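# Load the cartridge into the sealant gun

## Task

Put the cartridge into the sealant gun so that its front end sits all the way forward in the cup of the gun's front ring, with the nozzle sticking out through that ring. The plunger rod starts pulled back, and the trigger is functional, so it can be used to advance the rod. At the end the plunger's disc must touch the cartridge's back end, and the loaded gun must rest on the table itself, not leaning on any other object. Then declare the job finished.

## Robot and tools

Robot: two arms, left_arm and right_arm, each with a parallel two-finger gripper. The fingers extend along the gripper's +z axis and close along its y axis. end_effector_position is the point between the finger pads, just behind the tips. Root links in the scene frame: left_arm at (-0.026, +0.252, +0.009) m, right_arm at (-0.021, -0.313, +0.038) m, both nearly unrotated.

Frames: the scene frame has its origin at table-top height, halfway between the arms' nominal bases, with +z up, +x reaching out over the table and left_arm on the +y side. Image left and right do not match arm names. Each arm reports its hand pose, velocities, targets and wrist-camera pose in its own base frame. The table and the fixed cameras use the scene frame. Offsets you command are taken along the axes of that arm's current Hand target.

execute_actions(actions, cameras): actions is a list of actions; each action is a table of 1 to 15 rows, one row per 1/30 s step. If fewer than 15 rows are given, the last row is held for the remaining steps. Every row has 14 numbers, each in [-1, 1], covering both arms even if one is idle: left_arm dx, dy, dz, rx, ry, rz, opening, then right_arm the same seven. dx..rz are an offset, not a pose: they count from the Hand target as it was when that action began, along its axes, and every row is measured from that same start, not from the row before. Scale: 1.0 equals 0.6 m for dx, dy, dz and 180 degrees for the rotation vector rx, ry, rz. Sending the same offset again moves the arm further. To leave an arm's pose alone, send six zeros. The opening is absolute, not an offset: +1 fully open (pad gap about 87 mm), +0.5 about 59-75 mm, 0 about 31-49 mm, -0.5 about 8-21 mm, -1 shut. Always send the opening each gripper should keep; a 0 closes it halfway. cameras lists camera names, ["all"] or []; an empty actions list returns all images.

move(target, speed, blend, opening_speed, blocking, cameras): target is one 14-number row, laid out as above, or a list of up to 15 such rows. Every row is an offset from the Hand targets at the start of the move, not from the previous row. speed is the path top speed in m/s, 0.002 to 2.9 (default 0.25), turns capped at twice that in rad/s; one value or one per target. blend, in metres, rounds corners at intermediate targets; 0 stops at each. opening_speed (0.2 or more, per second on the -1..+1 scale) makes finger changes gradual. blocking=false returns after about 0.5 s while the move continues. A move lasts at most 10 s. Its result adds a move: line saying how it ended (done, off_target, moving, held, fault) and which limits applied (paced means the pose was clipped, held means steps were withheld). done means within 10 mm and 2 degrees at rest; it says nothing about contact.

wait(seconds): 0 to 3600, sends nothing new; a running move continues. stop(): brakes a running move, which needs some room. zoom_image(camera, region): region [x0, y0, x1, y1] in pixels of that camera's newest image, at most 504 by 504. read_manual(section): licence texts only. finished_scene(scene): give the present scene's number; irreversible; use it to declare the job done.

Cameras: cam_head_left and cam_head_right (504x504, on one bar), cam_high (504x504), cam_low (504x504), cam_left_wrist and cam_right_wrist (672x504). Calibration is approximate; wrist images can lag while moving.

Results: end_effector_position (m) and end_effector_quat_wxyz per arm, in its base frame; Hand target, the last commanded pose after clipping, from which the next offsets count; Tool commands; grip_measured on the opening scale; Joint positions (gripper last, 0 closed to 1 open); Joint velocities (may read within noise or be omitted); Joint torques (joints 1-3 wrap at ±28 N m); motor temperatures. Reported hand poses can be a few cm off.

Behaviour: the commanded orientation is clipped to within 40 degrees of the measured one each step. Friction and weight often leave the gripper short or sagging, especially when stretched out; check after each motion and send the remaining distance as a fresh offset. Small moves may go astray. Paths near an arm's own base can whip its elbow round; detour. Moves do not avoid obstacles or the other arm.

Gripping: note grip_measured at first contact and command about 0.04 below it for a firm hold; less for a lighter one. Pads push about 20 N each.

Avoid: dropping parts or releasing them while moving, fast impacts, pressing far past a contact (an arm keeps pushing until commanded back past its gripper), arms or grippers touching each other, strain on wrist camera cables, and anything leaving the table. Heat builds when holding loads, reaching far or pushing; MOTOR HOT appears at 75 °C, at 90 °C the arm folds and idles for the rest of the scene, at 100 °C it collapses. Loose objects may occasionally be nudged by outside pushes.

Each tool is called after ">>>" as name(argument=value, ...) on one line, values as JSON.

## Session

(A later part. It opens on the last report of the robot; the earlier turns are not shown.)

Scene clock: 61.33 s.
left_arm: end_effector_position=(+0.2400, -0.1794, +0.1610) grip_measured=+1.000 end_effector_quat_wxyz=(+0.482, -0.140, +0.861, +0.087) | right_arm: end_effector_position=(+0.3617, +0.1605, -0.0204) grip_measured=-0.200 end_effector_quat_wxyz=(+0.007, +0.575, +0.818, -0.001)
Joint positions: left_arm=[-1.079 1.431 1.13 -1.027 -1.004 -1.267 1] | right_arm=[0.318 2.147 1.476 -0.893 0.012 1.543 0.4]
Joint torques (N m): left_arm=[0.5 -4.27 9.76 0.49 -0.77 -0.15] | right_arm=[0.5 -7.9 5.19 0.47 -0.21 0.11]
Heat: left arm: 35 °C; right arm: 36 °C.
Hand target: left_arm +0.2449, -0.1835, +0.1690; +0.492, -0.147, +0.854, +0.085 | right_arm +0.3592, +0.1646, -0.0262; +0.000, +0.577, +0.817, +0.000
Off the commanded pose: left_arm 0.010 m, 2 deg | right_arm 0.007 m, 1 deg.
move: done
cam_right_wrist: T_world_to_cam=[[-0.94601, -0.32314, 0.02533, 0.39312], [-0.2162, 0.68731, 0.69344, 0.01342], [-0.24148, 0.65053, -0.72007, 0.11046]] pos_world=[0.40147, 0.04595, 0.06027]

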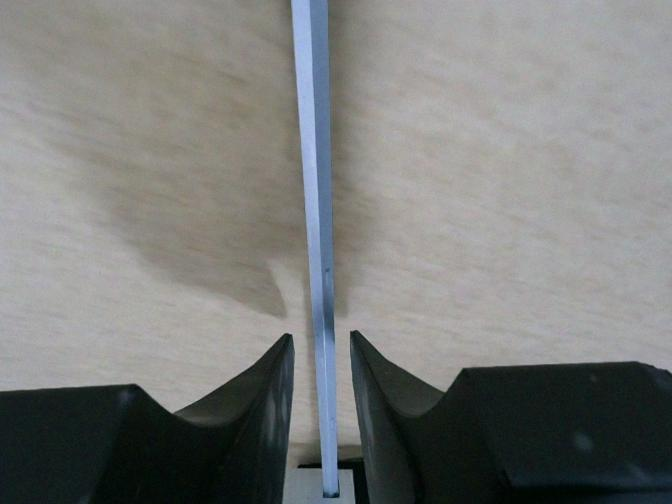

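>>> move(target=[0,0,0,0,0,0,1,0,0,0.0083,0,0,0,-0.4], speed=0.04, cameras=["cam_right_wrist"])

>>> zoom_image(camera="cam_right_wrist", region=[230, 250, 430, 450])

Scene clock: 63.13 s.
left_arm: end_effector_position=(+0.2400, -0.1794, +0.1610) grip_measured=+1.000 end_effector_quat_wxyz=(+0.482, -0.140, +0.861, +0.087) | right_arm: end_effector_position=(+0.3618, +0.1605, -0.0253) grip_measured=-0.400 end_effector_quat_wxyz=(+0.007, +0.575, +0.818, -0.001)
Joint positions: left_arm=[-1.079 1.431 1.13 -1.027 -1.004 -1.267 1] | right_arm=[0.318 2.155 1.468 -0.876 0.012 1.543 0.3]
Joint torques (N m): left_arm=[0.5 -4.22 9.72 0.48 -0.77 -0.15] | right_arm=[0.53 -7.9 5.15 0.46 -0.19 0.12]
Heat: left arm: 35 °C; right arm: 36 °C.
Hand target: left_arm +0.2449, -0.1835, +0.1690; +0.492, -0.147, +0.854, +0.085 | right_arm +0.3592, +0.1646, -0.0312; +0.000, +0.577, +0.817, +0.000
Off the commanded pose: left_arm 0.010 m, 2 deg | right_arm 0.008 m, 1 deg.
move: done
cam_right_wrist: T_world_to_cam=[[-0.94604, -0.32309, 0.02494, 0.39327], [-0.21643, 0.68728, 0.6934, 0.01692], [-0.24117, 0.65059, -0.72012, 0.1068]] pos_world=[0.40147, 0.04595, 0.05537]

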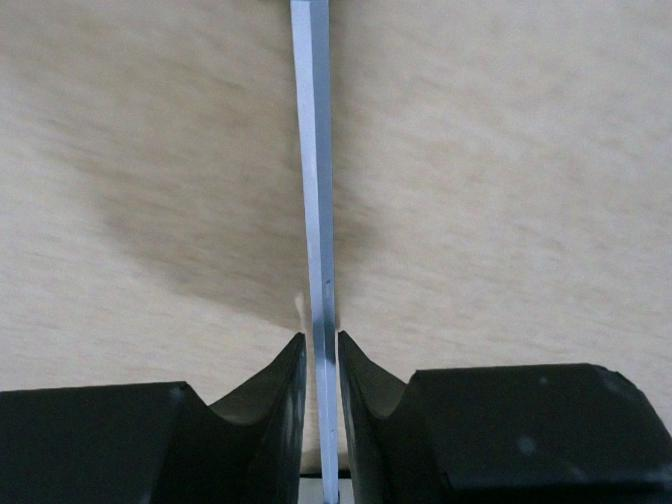

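Scaled by 2.520 from the camera's image (finer frame: 960x720).

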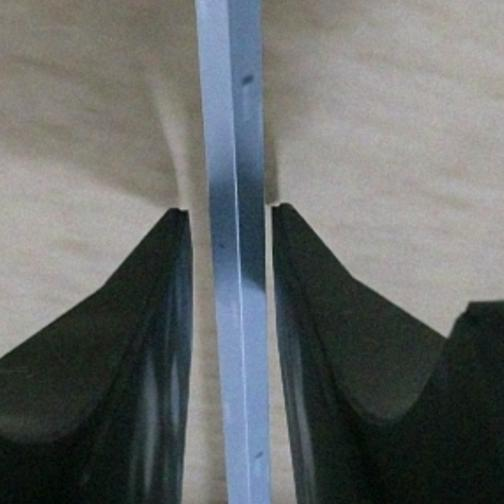

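>>> move(target=[0,0,0,0,0,0,1,0,0,-0.0017,0,0,0,-1], speed=0.04, opening_speed=0.5, cameras=["cam_right_wrist","cam_left_wrist"])

Scene clock: 64.90 s.
left_arm: end_effector_position=(+0.2400, -0.1794, +0.1610) grip_measured=+1.000 end_effector_quat_wxyz=(+0.482, -0.140, +0.861, +0.087) | right_arm: end_effector_position=(+0.3618, +0.1605, -0.0253) grip_measured=-0.566 end_effector_quat_wxyz=(+0.007, +0.575, +0.818, -0.001)
Joint positions: left_arm=[-1.079 1.431 1.13 -1.027 -1.004 -1.267 1] | right_arm=[0.318 2.155 1.468 -0.876 0.012 1.543 0.217]
Joint torques (N m): left_arm=[0.46 -4.27 9.69 0.48 -0.77 -0.14] | right_arm=[0.49 -7.99 5.31 0.43 -0.2 0.12]
Heat: left arm: 35 °C; right arm: 35 °C.
Hand target: left_arm +0.2449, -0.1835, +0.1690; +0.492, -0.147, +0.854, +0.085 | right_arm +0.3592, +0.1646, -0.0301; +0.000, +0.577, +0.817, +0.000
Off the commanded pose: left_arm 0.010 m, 2 deg | right_arm 0.007 m, 1 deg.
move: done
cam_left_wrist: T_world_to_cam=[[0.30179, -0.95247, -0.04144, -0.23459], [-0.95139, -0.29807, -0.0776, 0.20008], [0.06156, 0.06284, -0.99612, 0.30054]] pos_world=[0.24265, -0.18269, 0.30518]
cam_right_wrist: T_world_to_cam=[[-0.94605, -0.32308, 0.02452, 0.3934], [-0.2167, 0.68718, 0.69341, 0.01705], [-0.24088, 0.65069, -0.72012, 0.1067]] pos_world=[0.40157, 0.04595, 0.05537]
Images, in order (width x height): cam_left_wrist 672x504, cam_right_wrist 672x504.

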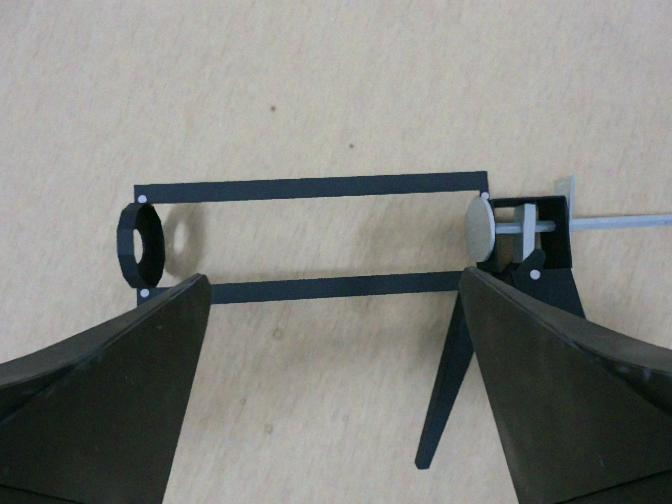

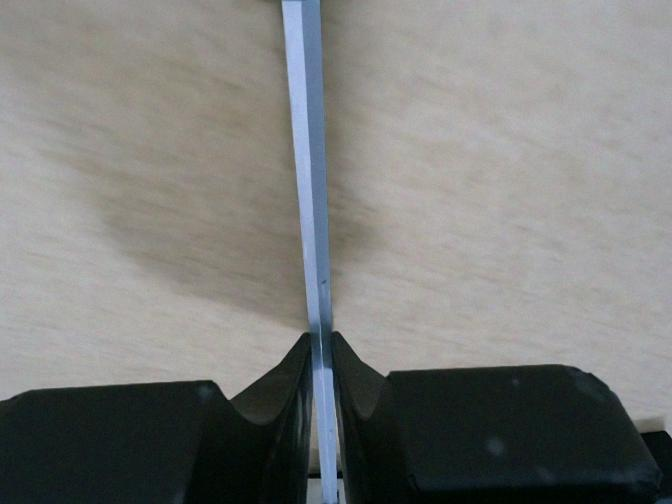

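>>> move(target=[-0.1095,0.5215,0.3528,0.0848,0.3258,0.147,1,0,0,0,0,0,0,-0.75], speed=0.3, cameras=["cam_right_wrist","cam_left_wrist","cam_head_left","cam_head_right"])

Scene clock: 70.50 s.
left_arm: end_effector_position=(+0.3418, +0.1800, +0.1215) grip_measured=+1.000 end_effector_quat_wxyz=(+0.006, +0.081, +0.997, -0.002) | right_arm: end_effector_position=(+0.3618, +0.1605, -0.0253) grip_measured=-0.566 end_effector_quat_wxyz=(+0.007, +0.575, +0.818, -0.001)
Joint positions: left_arm=[0.429 2.172 2.092 -1.484 0.009 0.591 1] | right_arm=[0.318 2.155 1.468 -0.876 0.012 1.543 0.217]
Joint torques (N m): left_arm=[0.81 -9.84 9.14 0.14 -0.07 0.06] | right_arm=[0.49 -8.06 5.31 0.43 -0.19 0.13]
Motor temperatures (°C): left_arm=[24 32 36 27 21 19 21] | right_arm=[21 28 30 34 22 25 20]
Heat: left arm: 36 °C; right arm: 34 °C.
Hand target: left_arm +0.3436, +0.1837, +0.1199; -0.001, +0.084, +0.996, +0.000 | right_arm +0.3592, +0.1646, -0.0301; +0.000, +0.577, +0.817, +0.000
Off the commanded pose: left_arm 0.004 m, 1 deg | right_arm 0.007 m, 1 deg.
move: done
cam_left_wrist: T_world_to_cam=[[-0.19646, -0.98047, 0.00947, 0.24449], [-0.58232, 0.12444, 0.80338, 0.09173], [-0.78887, 0.15232, -0.59539, 0.45819]] pos_world=[0.4629, 0.15851, 0.19679]
cam_right_wrist: T_world_to_cam=[[-0.94605, -0.32308, 0.02452, 0.3934], [-0.2167, 0.68718, 0.69341, 0.01705], [-0.24088, 0.65069, -0.72012, 0.1067]] pos_world=[0.40157, 0.04595, 0.05537]
Images, in order (width x height): cam_head_left 504x504, cam_head_right 504x504, cam_left_wrist 672x504, cam_right_wrist 672x504.

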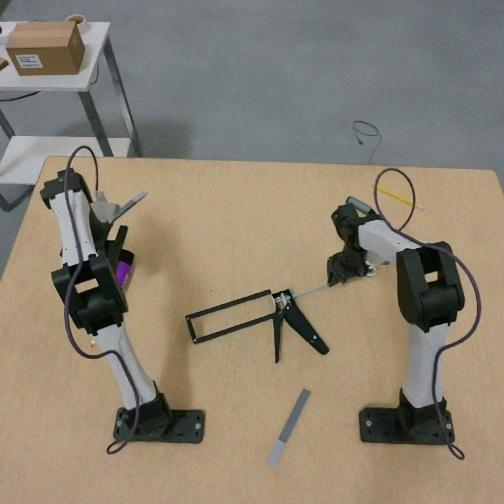

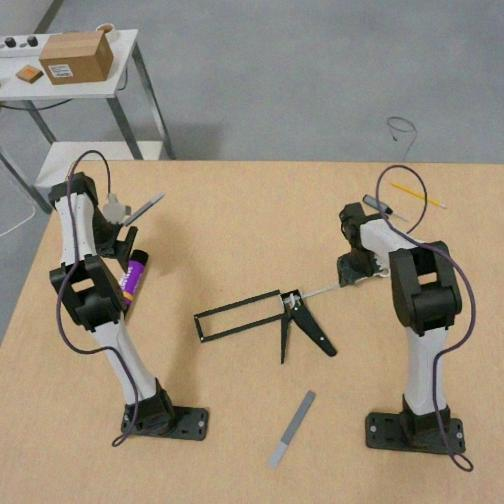

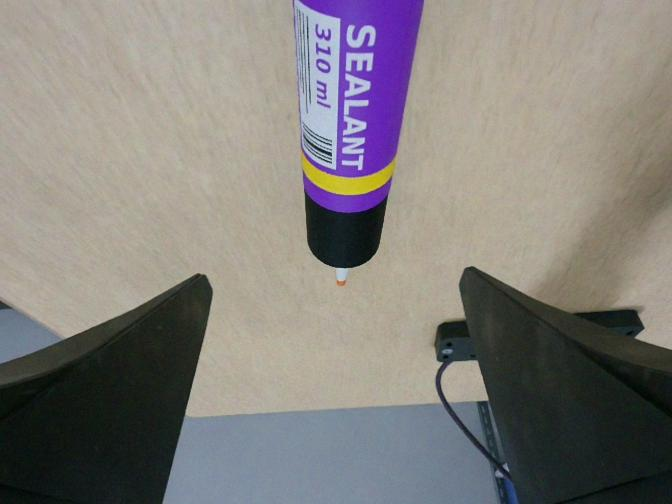

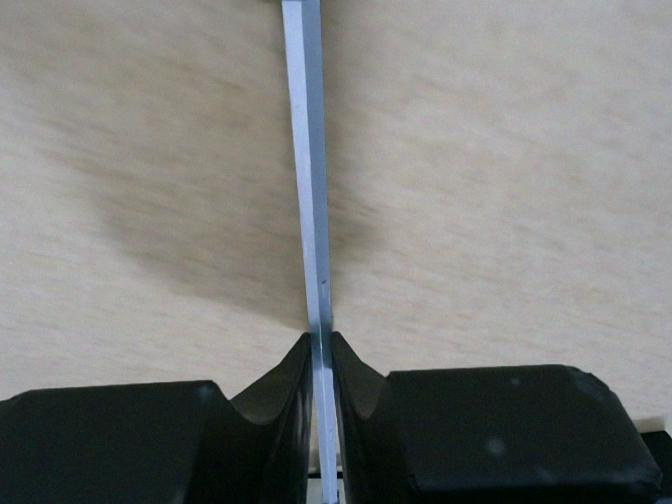

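>>> move(target=[-0.012,-0.0133,0.0833,0,0,0.0178,1,0,0,0,0,0,0,-0.75], speed=0.15, cameras=["cam_left_wrist"])

Scene clock: 74.07 s.
left_arm: end_effector_position=(+0.3497, +0.1745, +0.0774) grip_measured=+1.000 end_effector_quat_wxyz=(+0.007, +0.106, +0.994, -0.001) | right_arm: end_effector_position=(+0.3618, +0.1605, -0.0253) grip_measured=-0.566 end_effector_quat_wxyz=(+0.007, +0.575, +0.818, -0.001)
Joint positions: left_arm=[0.405 2.172 1.917 -1.306 0.009 0.617 1] | right_arm=[0.318 2.155 1.468 -0.876 0.012 1.543 0.217]
Joint torques (N m): left_arm=[0.25 -11.11 5.23 0.38 -0.08 0.07] | right_arm=[0.5 -8.01 5.33 0.43 -0.19 0.12]
Heat: left arm: 35 °C; right arm: 34 °C.
Hand target: left_arm +0.3494, +0.1747, +0.0700; -0.001, +0.112, +0.994, +0.000 | right_arm +0.3592, +0.1646, -0.0301; +0.000, +0.577, +0.817, +0.000
Off the commanded pose: left_arm 0.008 m, 1 deg | right_arm 0.007 m, 1 deg.
move: done
cam_left_wrist: T_world_to_cam=[[-0.24482, -0.96954, 0.00754, 0.25617], [-0.57751, 0.15206, 0.8021, 0.12606], [-0.77881, 0.19202, -0.59714, 0.42876]] pos_world=[0.46944, 0.14687, 0.15299]

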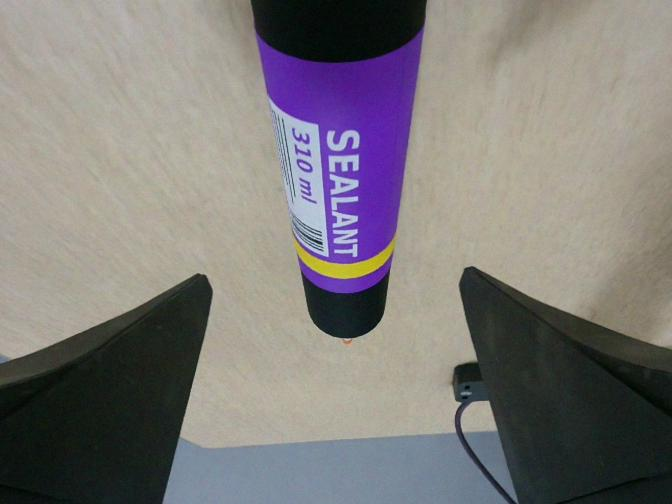

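>>> move(target=[0.0018,-0.0033,0.0857,0,0,-0.0067,1,0,0,0,0,0,0,-0.75], speed=0.12, cameras=["cam_left_wrist"])

Scene clock: 76.80 s.
left_arm: end_effector_position=(+0.3496, +0.1741, +0.0300) grip_measured=+1.000 end_effector_quat_wxyz=(+0.011, +0.102, +0.995, +0.001) | right_arm: end_effector_position=(+0.3618, +0.1605, -0.0253) grip_measured=-0.566 end_effector_quat_wxyz=(+0.007, +0.575, +0.818, -0.001)
Joint positions: left_arm=[0.405 2.183 1.746 -1.114 0.009 0.61 1] | right_arm=[0.318 2.155 1.468 -0.876 0.012 1.543 0.217]
Joint torques (N m): left_arm=[0.24 -10.04 5.24 0.37 -0.09 -0.09] | right_arm=[0.5 -8.02 5.31 0.42 -0.2 0.13]
Heat: left arm: 35 °C; right arm: 34 °C.
Hand target: left_arm +0.3478, +0.1730, +0.0186; -0.001, +0.101, +0.995, +0.000 | right_arm +0.3592, +0.1646, -0.0301; +0.000, +0.577, +0.817, +0.000
Off the commanded pose: left_arm 0.012 m, 1 deg | right_arm 0.007 m, 1 deg.
move: off_target (left_arm)
cam_left_wrist: T_world_to_cam=[[-0.23753, -0.97138, 0.00171, 0.25417], [-0.58589, 0.14467, 0.79737, 0.16853], [-0.7748, 0.1884, -0.60349, 0.39987]] pos_world=[0.46893, 0.14718, 0.1065]

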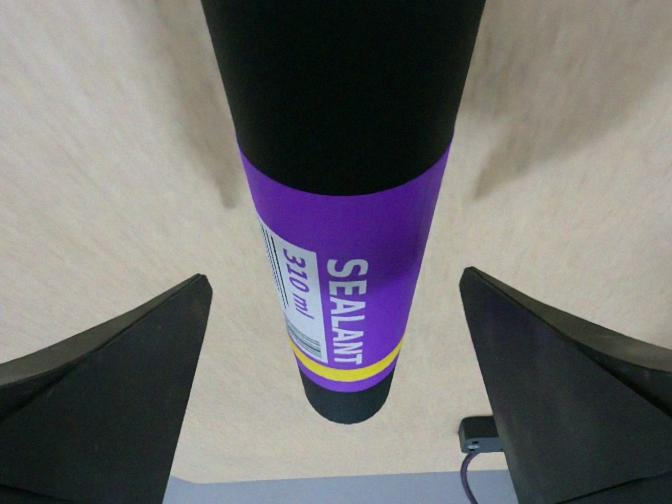

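>>> move(target=[0,-0.002,0.0075,0,0,0,1,0,0,0,0,0,0,-0.75], speed=0.05)

>>> move(target=[0,0,0.0,0,0,0,0.0,0,0,0,0,0,0,-0.75], opening_speed=0.5, cameras=["cam_left_wrist"])

Scene clock: 78.23 s.
left_arm: end_effector_position=(+0.3494, +0.1740, +0.0263) grip_measured=+1.000 end_effector_quat_wxyz=(+0.012, +0.101, +0.995, +0.001) | right_arm: end_effector_position=(+0.3618, +0.1605, -0.0253) grip_measured=-0.566 end_effector_quat_wxyz=(+0.007, +0.575, +0.818, -0.001)
Joint positions: left_arm=[0.405 2.183 1.732 -1.097 0.009 0.607 1] | right_arm=[0.318 2.155 1.468 -0.876 0.012 1.543 0.217]
Joint torques (N m): left_arm=[0.06 -9.95 5.16 0.45 -0.07 -0.08] | right_arm=[0.53 -8.01 5.33 0.42 -0.2 0.11]
Heat: left arm: 35 °C; right arm: 33 °C.
Hand target: left_arm +0.3475, +0.1718, +0.0141; -0.001, +0.101, +0.995, +0.000 | right_arm +0.3592, +0.1646, -0.0301; +0.000, +0.577, +0.817, +0.000
Off the commanded pose: left_arm 0.013 m, 1 deg | right_arm 0.007 m, 1 deg.
move: off_target (left_arm)

Scene clock: 80.47 s.
left_arm: end_effector_position=(+0.3497, +0.1741, +0.0263) grip_measured=+0.029 end_effector_quat_wxyz=(+0.012, +0.101, +0.995, +0.002) | right_arm: end_effector_position=(+0.3618, +0.1605, -0.0253) grip_measured=-0.566 end_effector_quat_wxyz=(+0.007, +0.575, +0.818, -0.001)
Joint positions: left_arm=[0.405 2.183 1.732 -1.096 0.009 0.607 0.514] | right_arm=[0.318 2.155 1.468 -0.876 0.012 1.543 0.217]
Joint torques (N m): left_arm=[-0.01 -9.83 5.18 0.41 -0.08 -0.09] | right_arm=[0.49 -8.03 5.33 0.42 -0.19 0.12]
Heat: left arm: 34 °C; right arm: 33 °C.
Hand target: left_arm +0.3476, +0.1718, +0.0141; -0.001, +0.101, +0.995, +0.000 | right_arm +0.3592, +0.1646, -0.0301; +0.000, +0.577, +0.817, +0.000
Off the commanded pose: left_arm 0.013 m, 2 deg | right_arm 0.007 m, 1 deg.
move: done
cam_left_wrist: T_world_to_cam=[[-0.23455, -0.9721, -0.00057, 0.25329], [-0.58871, 0.14158, 0.79585, 0.17308], [-0.77357, 0.187, -0.60549, 0.39754]] pos_world=[0.46883, 0.14738, 0.10311]

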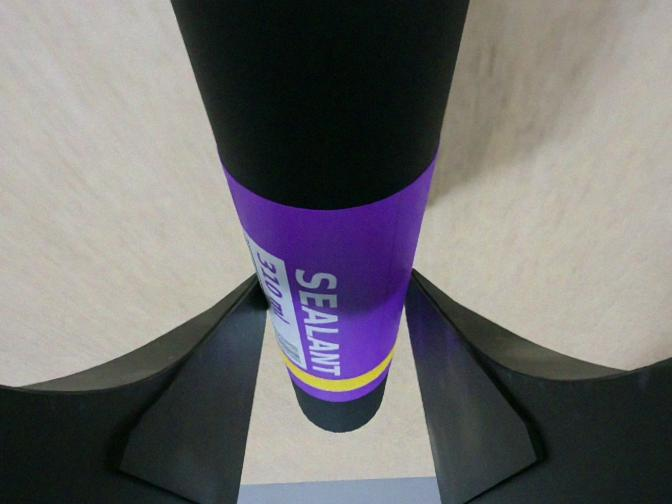

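>>> move(target=[0,0,-0.15,0,0,0,-0.04,0,0,0,0,0,0,-0.75], speed=0.1, cameras=["cam_left_wrist","cam_high","cam_head_left","cam_head_right"])

Scene clock: 83.23 s.
left_arm: end_effector_position=(+0.3467, +0.1728, +0.0877) grip_measured=+0.029 end_effector_quat_wxyz=(-0.003, +0.101, +0.995, -0.007) | right_arm: end_effector_position=(+0.3618, +0.1605, -0.0253) grip_measured=-0.566 end_effector_quat_wxyz=(+0.007, +0.575, +0.818, -0.001)
Joint positions: left_arm=[0.405 2.183 1.972 -1.372 0.009 0.607 0.514] | right_arm=[0.318 2.155 1.468 -0.876 0.012 1.543 0.217]
Joint torques (N m): left_arm=[-0.06 -13.24 10.89 -0.2 -0.08 -0.08] | right_arm=[0.51 -8.01 5.29 0.43 -0.19 0.12]
Heat: left arm: 34 °C; right arm: 33 °C.
Hand target: left_arm +0.3477, +0.1718, +0.1041; -0.001, +0.101, +0.995, +0.000 | right_arm +0.3592, +0.1646, -0.0301; +0.000, +0.577, +0.817, +0.000
Off the commanded pose: left_arm 0.016 m, 1 deg | right_arm 0.007 m, 1 deg.
move: off_target (left_arm)
cam_left_wrist: T_world_to_cam=[[-0.23417, -0.97197, 0.02072, 0.24926], [-0.5629, 0.15293, 0.81226, 0.11024], [-0.79266, 0.17854, -0.58293, 0.43878]] pos_world=[0.46823, 0.14708, 0.16107]
Images, in order (width x height): cam_head_left 504x504, cam_head_right 504x504, cam_high 504x504, cam_left_wrist 672x504.

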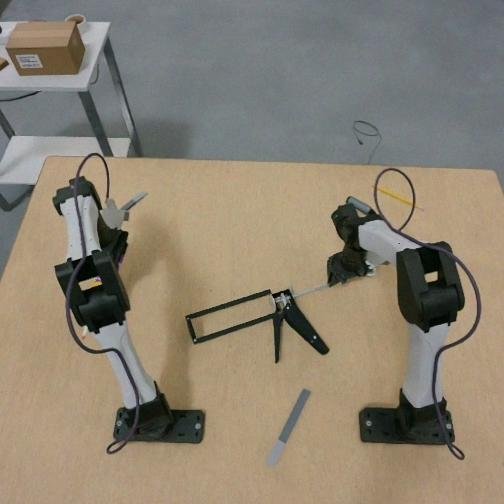

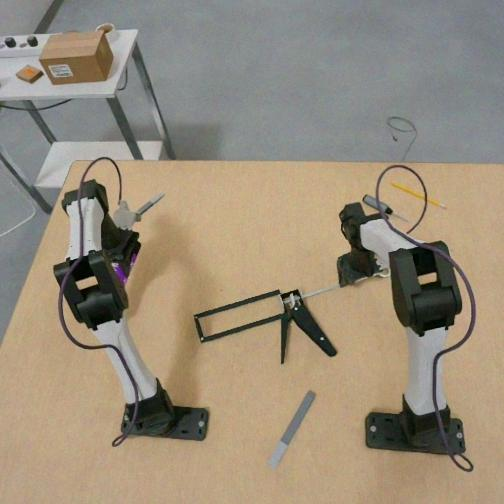

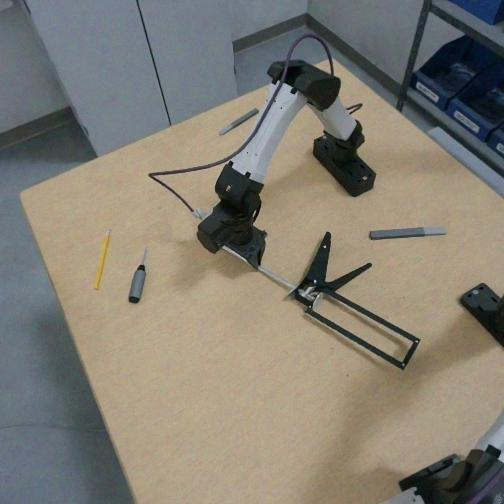

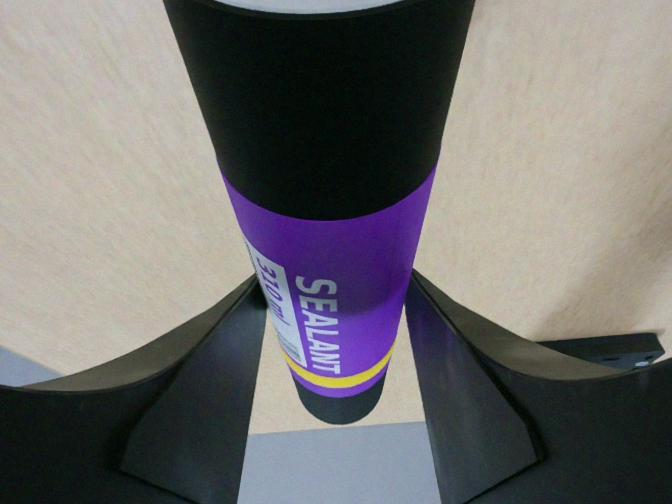

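>>> move(target=[[0,0,-0.0667,0,0,0,-0.04,0,0,0,0,0,0,-0.75],[-0.0205,-0.6293,-0.1233,0.0561,-0.1015,0.3185,-0.04,0,0,0,0,0,0,-0.75]], speed=0.15, blend=0.02, cameras=["cam_left_wrist","cam_high","cam_head_left","cam_head_right","cam_low"])

Scene clock: 92.00 s.
left_arm: end_effector_position=(+0.2739, -0.1896, +0.1508) grip_measured=+0.029 end_effector_quat_wxyz=(+0.092, +0.563, +0.816, -0.096) | right_arm: end_effector_position=(+0.3618, +0.1605, -0.0253) grip_measured=-0.566 end_effector_quat_wxyz=(+0.007, +0.575, +0.818, -0.001)
Joint positions: left_arm=[-0.573 1.764 1.648 -1.273 0.196 0.616 0.514] | right_arm=[0.318 2.155 1.468 -0.876 0.012 1.543 0.217]
Joint torques (N m): left_arm=[0.14 -12.22 12.1 0.64 0.22 -0.11] | right_arm=[0.51 -8.01 5.29 0.43 -0.2 0.11]
Motor temperatures (°C): left_arm=[24 37 35 26 21 19 22] | right_arm=[21 31 29 32 22 25 21]
Heat: left arm: 37 °C; right arm: 32 °C.
Hand target: left_arm +0.2838, -0.2005, +0.1780; +0.142, +0.562, +0.809, -0.099 | right_arm +0.3592, +0.1646, -0.0301; +0.000, +0.577, +0.817, +0.000
Off the commanded pose: left_arm 0.031 m, 6 deg | right_arm 0.007 m, 1 deg.
move: off_target (left_arm)
cam_left_wrist: T_world_to_cam=[[-0.94781, -0.31497, 0.0495, 0.19448], [-0.2154, 0.74703, 0.62892, 0.11854], [-0.23507, 0.58544, -0.77589, 0.43598]] pos_world=[0.31235, -0.28254, 0.25409]
Images, in order (width x height): cam_head_left 504x504, cam_head_right 504x504, cam_high 504x504, cam_low 504x504, cam_left_wrist 672x504.

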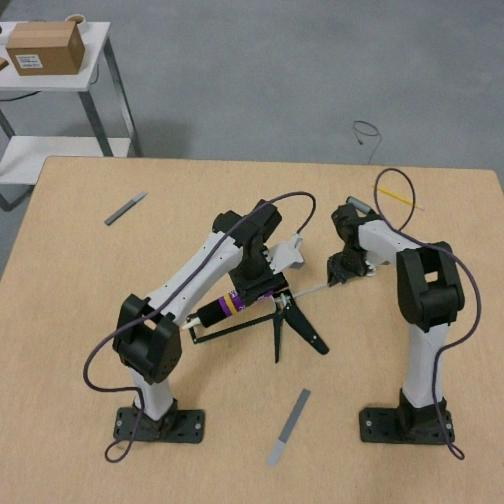

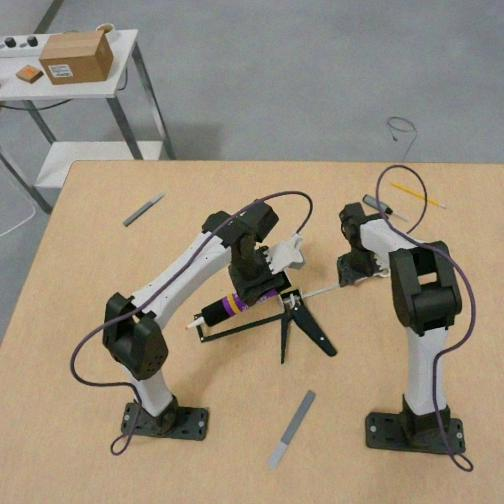

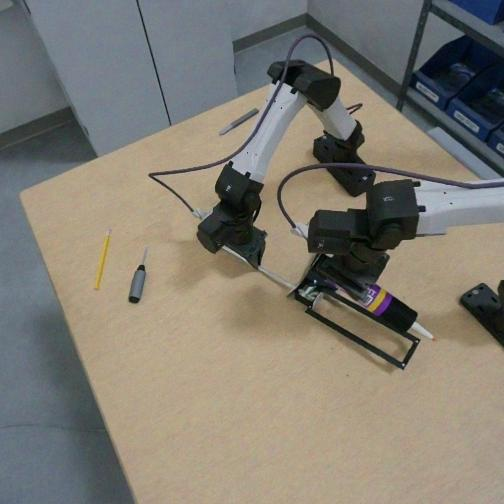

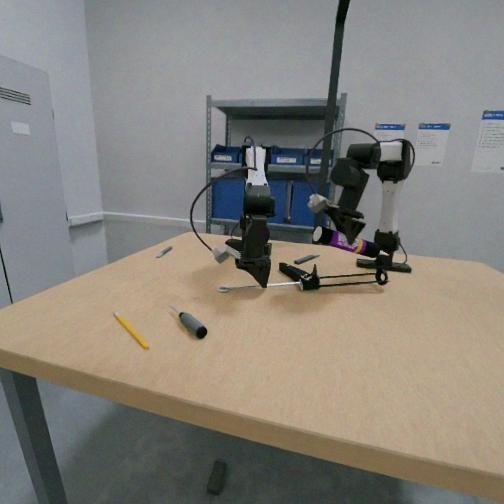

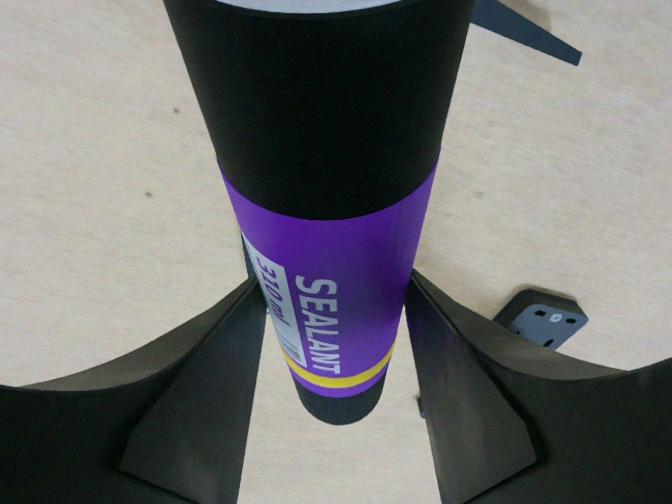

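>>> zoom_image(camera="cam_head_left", region=[160, 240, 300, 360])

>>> zoom_image(camera="cam_high", region=[290, 240, 450, 380])

>>> zoom_image(camera="cam_low", region=[280, 200, 420, 310])

Scaled by 3.600 from the camera's image (finer frame: 720x720).

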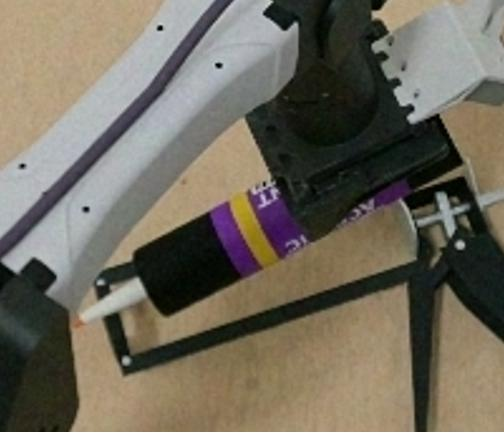

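Scaled by 3.150 from the camera's image (finer frame: 720x720).

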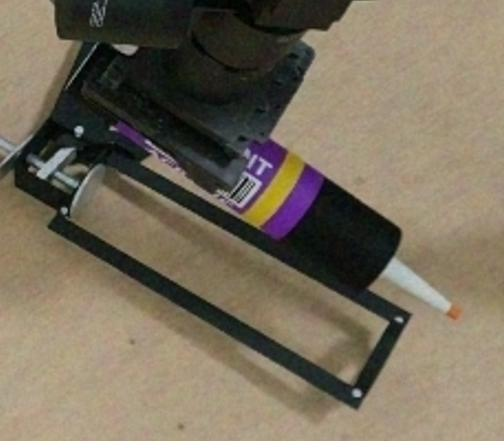

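Scaled by 3.600 from the camera's image (finer frame: 720x720).

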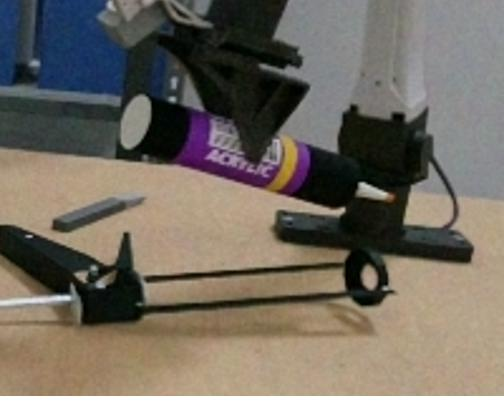

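>>> move(target=[0.0033,0.0088,0.0857,-0.0181,0,0,-0.04,0,0,0,0,0,0,-0.75], speed=0.1, cameras=["cam_left_wrist","cam_high","cam_head_left","cam_low"])

>>> zoom_image(camera="cam_head_left", region=[160, 240, 300, 360])

>>> zoom_image(camera="cam_high", region=[290, 240, 450, 380])

>>> zoom_image(camera="cam_low", region=[280, 200, 420, 310])

Scene clock: 96.33 s.
left_arm: end_effector_position=(+0.2891, -0.2098, +0.1200) grip_measured=+0.029 end_effector_quat_wxyz=(+0.135, +0.559, +0.814, -0.082) | right_arm: end_effector_position=(+0.3618, +0.1605, -0.0253) grip_measured=-0.566 end_effector_quat_wxyz=(+0.007, +0.575, +0.818, -0.001)
Joint positions: left_arm=[-0.612 1.764 1.518 -1.05 0.16 0.569 0.514] | right_arm=[0.318 2.155 1.468 -0.876 0.012 1.543 0.217]
Joint torques (N m): left_arm=[0.1 -11.23 7.24 0.94 -0.06 -0.11] | right_arm=[0.51 -8.01 5.31 0.43 -0.19 0.12]
Heat: left arm: 38 °C; right arm: 32 °C.
Hand target: left_arm +0.2942, -0.2134, +0.1290; +0.158, +0.558, +0.811, -0.076 | right_arm +0.3592, +0.1646, -0.0301; +0.000, +0.577, +0.817, +0.000
Off the commanded pose: left_arm 0.011 m, 3 deg | right_arm 0.007 m, 1 deg.
move: off_target (left_arm)
cam_left_wrist: T_world_to_cam=[[-0.94409, -0.32897, -0.02165, 0.20859], [-0.27804, 0.75919, 0.58849, 0.18181], [-0.17716, 0.56161, -0.80821, 0.40975]] pos_world=[0.32006, -0.29952, 0.22868]
Images, in order (width x height): cam_head_left 504x504, cam_high 504x504, cam_low 504x504, cam_left_wrist 672x504.

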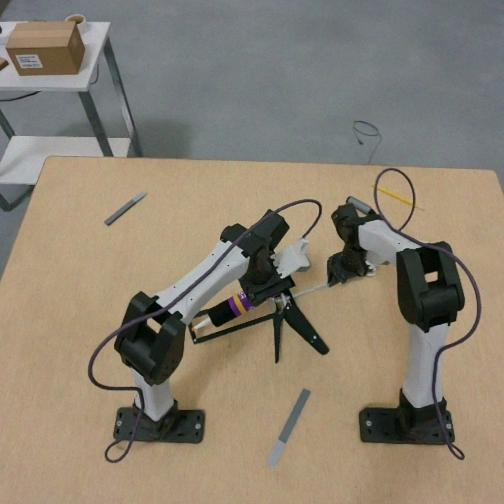

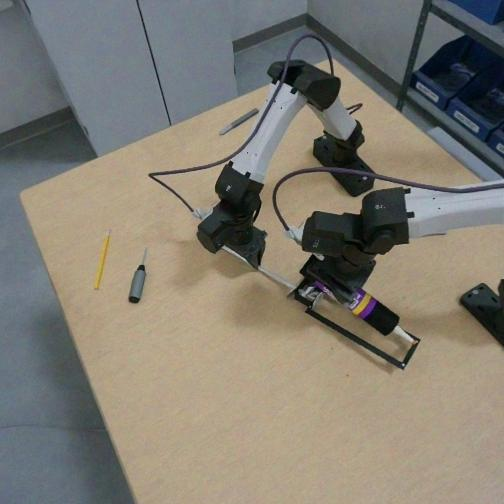

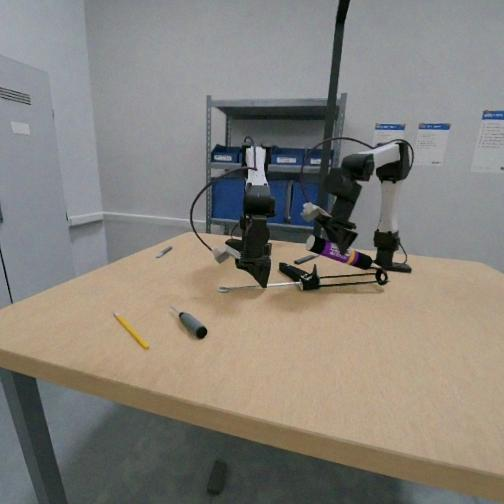

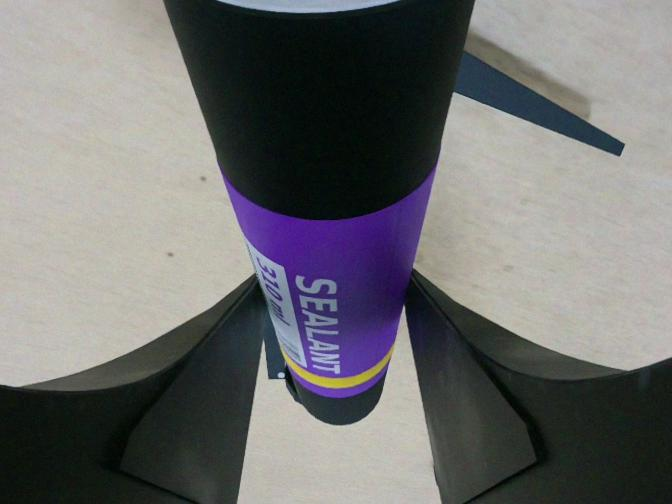

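Scaled by 3.600 from the camera's image (finer frame: 720x720).

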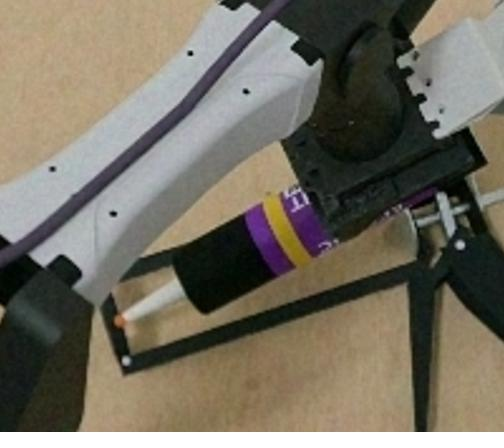

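Scaled by 3.150 from the camera's image (finer frame: 720x720).

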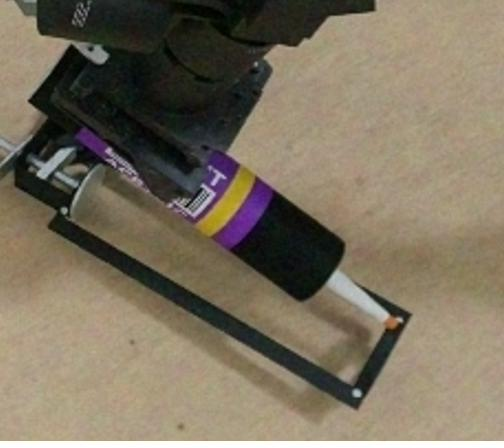

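Scaled by 3.600 from the camera's image (finer frame: 720x720).

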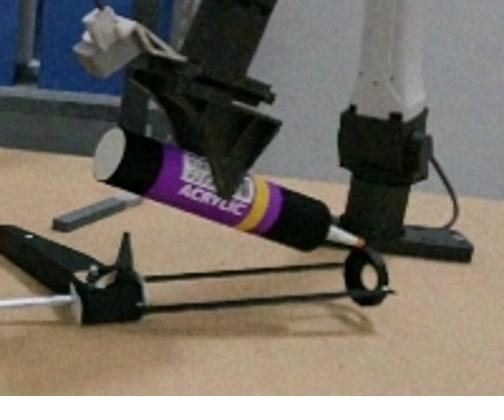

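>>> move(target=[0,0.0083,0,0,0,0.0167,-0.04,0,0,0,0,0,0,-0.75], speed=0.1, cameras=["cam_left_wrist","cam_high","cam_head_left"])

>>> zoom_image(camera="cam_head_left", region=[180, 270, 280, 360])

>>> zoom_image(camera="cam_high", region=[310, 260, 430, 380])

>>> zoom_image(camera="cam_left_wrist", region=[220, 250, 440, 450])

Scene clock: 100.10 s.
left_arm: end_effector_position=(+0.2910, -0.2092, +0.1201) grip_measured=+0.029 end_effector_quat_wxyz=(+0.137, +0.576, +0.802, -0.079) | right_arm: end_effector_position=(+0.3618, +0.1605, -0.0253) grip_measured=-0.566 end_effector_quat_wxyz=(+0.007, +0.575, +0.818, -0.001)
Joint positions: left_arm=[-0.612 1.764 1.518 -1.049 0.159 0.612 0.514] | right_arm=[0.318 2.155 1.468 -0.876 0.012 1.543 0.217]
Joint torques (N m): left_arm=[0.7 -10.69 7.88 0.88 -0.02 0.05] | right_arm=[0.5 -8.02 5.3 0.42 -0.19 0.12]
Heat: left arm: 39 °C; right arm: 32 °C.
Hand target: left_arm +0.2989, -0.2116, +0.1293; +0.160, +0.579, +0.797, -0.072 | right_arm +0.3592, +0.1646, -0.0301; +0.000, +0.577, +0.817, +0.000
Off the commanded pose: left_arm 0.012 m, 3 deg | right_arm 0.007 m, 1 deg.
move: off_target (left_arm)
cam_left_wrist: T_world_to_cam=[[-0.95627, -0.29031, -0.03556, 0.22384], [-0.25472, 0.76688, 0.58907, 0.17663], [-0.14375, 0.57237, -0.8073, 0.40219]] pos_world=[0.31685, -0.30067, 0.2286]
Images, in order (width x height): cam_head_left 504x504, cam_high 504x504, cam_left_wrist 672x504.

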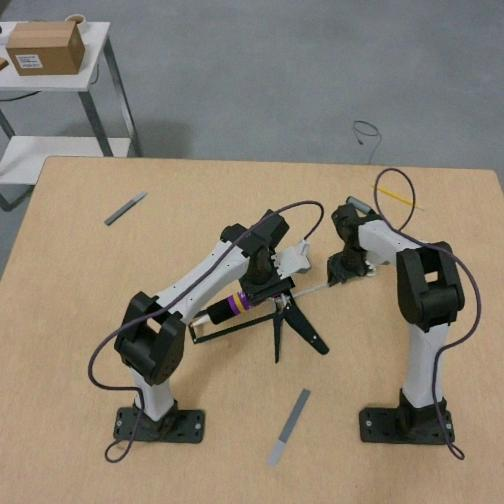

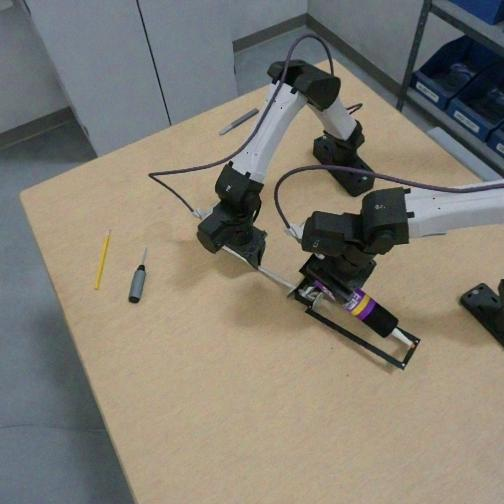

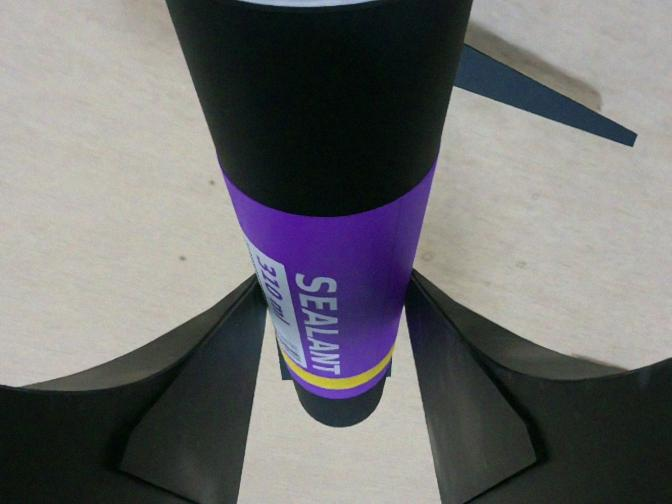

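Scaled by 5.040 from the camera's image (finer frame: 720x720).

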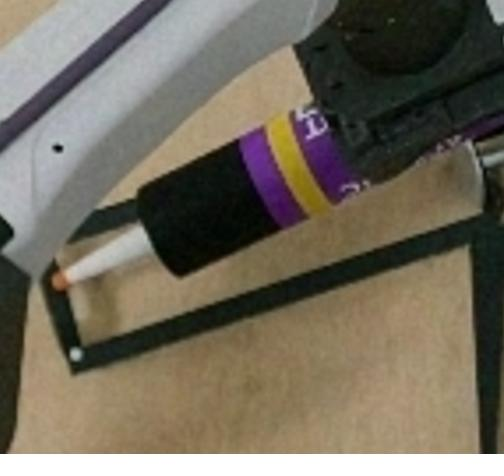

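Scaled by 4.200 from the camera's image (finer frame: 720x720).

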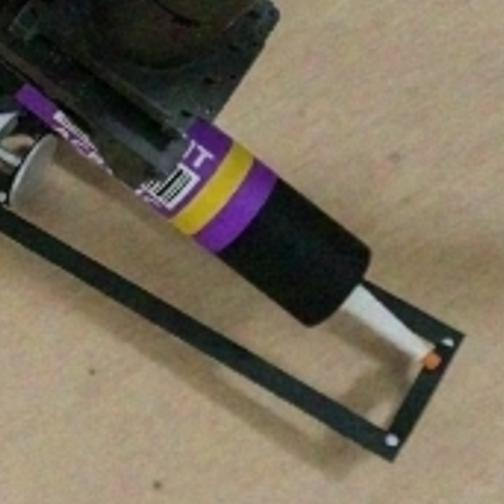

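Scaled by 2.291 from the camera's image (finer frame: 960x720).

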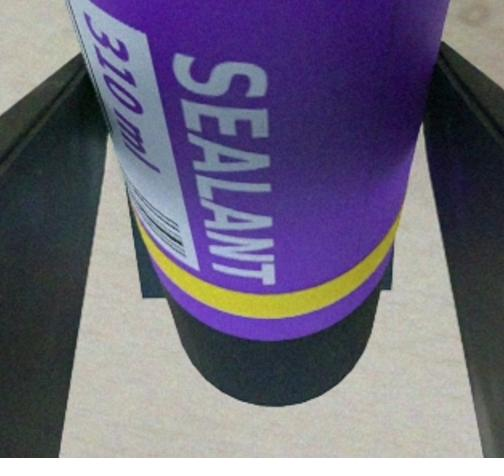

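>>> move(target=[0.0149,0.0017,0.0606,0.01,0,0,-0.04,0,0,0,0,0,0,-0.75], speed=0.08, cameras=["cam_left_wrist","cam_high","cam_head_left","cam_low"])

>>> zoom_image(camera="cam_head_left", region=[180, 270, 280, 360])

>>> zoom_image(camera="cam_high", region=[310, 260, 430, 380])

>>> zoom_image(camera="cam_left_wrist", region=[220, 250, 440, 450])

>>> zoom_image(camera="cam_low", region=[290, 220, 410, 310])

Scene clock: 104.97 s.
left_arm: end_effector_position=(+0.2948, -0.2075, +0.0901) grip_measured=+0.029 end_effector_quat_wxyz=(+0.130, +0.579, +0.801, -0.078) | right_arm: end_effector_position=(+0.3618, +0.1605, -0.0253) grip_measured=-0.566 end_effector_quat_wxyz=(+0.007, +0.575, +0.818, -0.001)
Joint positions: left_arm=[-0.603 1.793 1.436 -0.954 0.16 0.628 0.514] | right_arm=[0.318 2.155 1.468 -0.876 0.012 1.543 0.217]
Joint torques (N m): left_arm=[1.24 -9.31 7.15 0.99 0.3 0.09] | right_arm=[0.49 -7.97 5.31 0.42 -0.2 0.12]
Heat: left arm: 39 °C; right arm: 32 °C.
Hand target: left_arm +0.3035, -0.2141, +0.0921; +0.151, +0.581, +0.795, -0.085 | right_arm +0.3592, +0.1646, -0.0301; +0.000, +0.577, +0.817, +0.000
Off the commanded pose: left_arm 0.011 m, 3 deg | right_arm 0.007 m, 1 deg.
move: off_target (left_arm)
cam_left_wrist: T_world_to_cam=[[-0.95845, -0.28363, -0.03045, 0.22846], [-0.2446, 0.76221, 0.59934, 0.18901], [-0.14678, 0.58189, -0.79991, 0.37981]] pos_world=[0.32095, -0.30028, 0.19748]
Images, in order (width x height): cam_head_left 504x504, cam_high 504x504, cam_low 504x504, cam_left_wrist 672x504.

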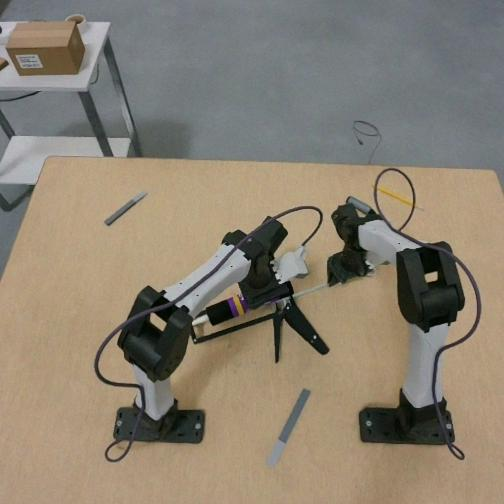

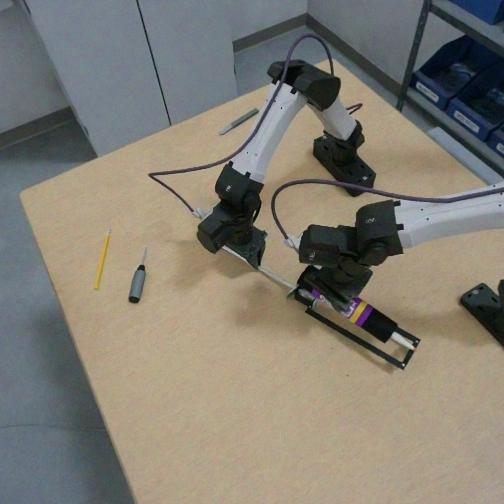

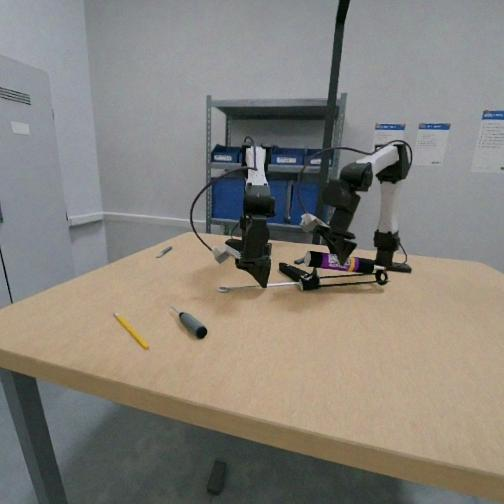

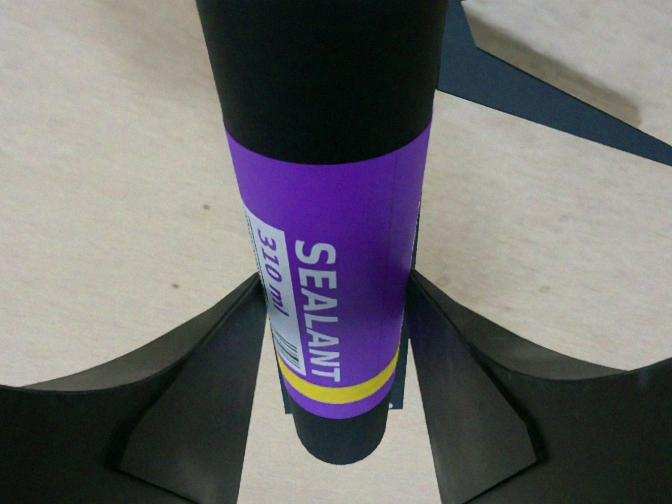

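Scaled by 5.040 from the camera's image (finer frame: 720x720).

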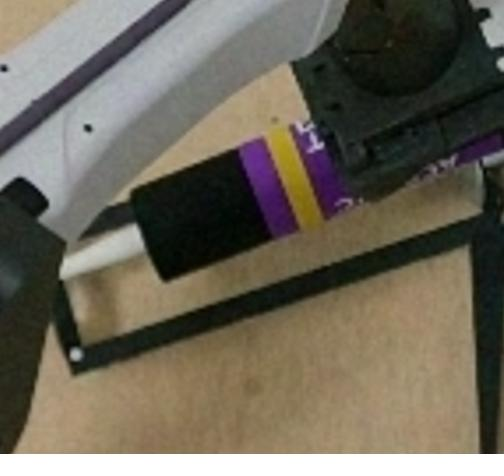

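Scaled by 4.200 from the camera's image (finer frame: 720x720).

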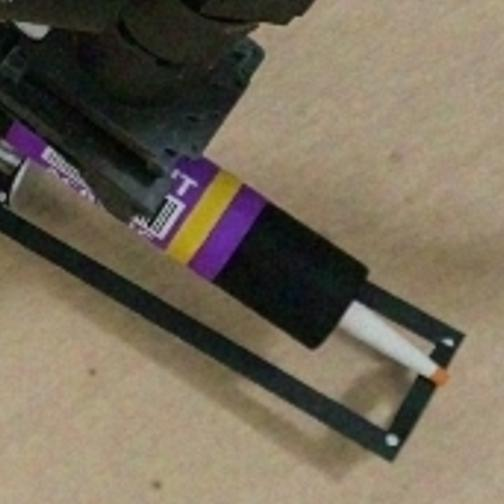

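Scaled by 2.291 from the camera's image (finer frame: 960x720).

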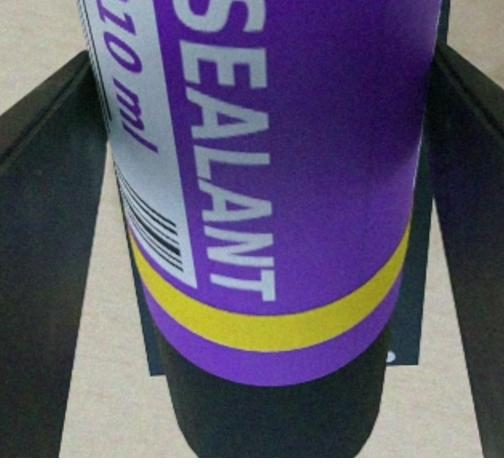

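Scaled by 4.200 from the camera's image (finer frame: 720x720).

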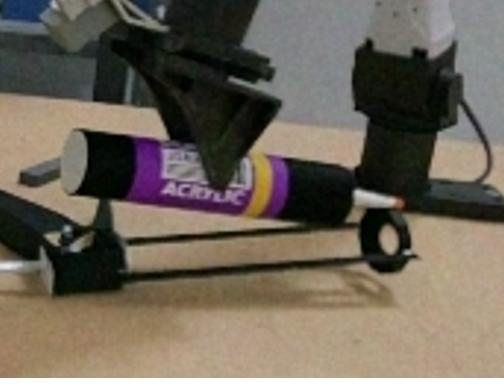

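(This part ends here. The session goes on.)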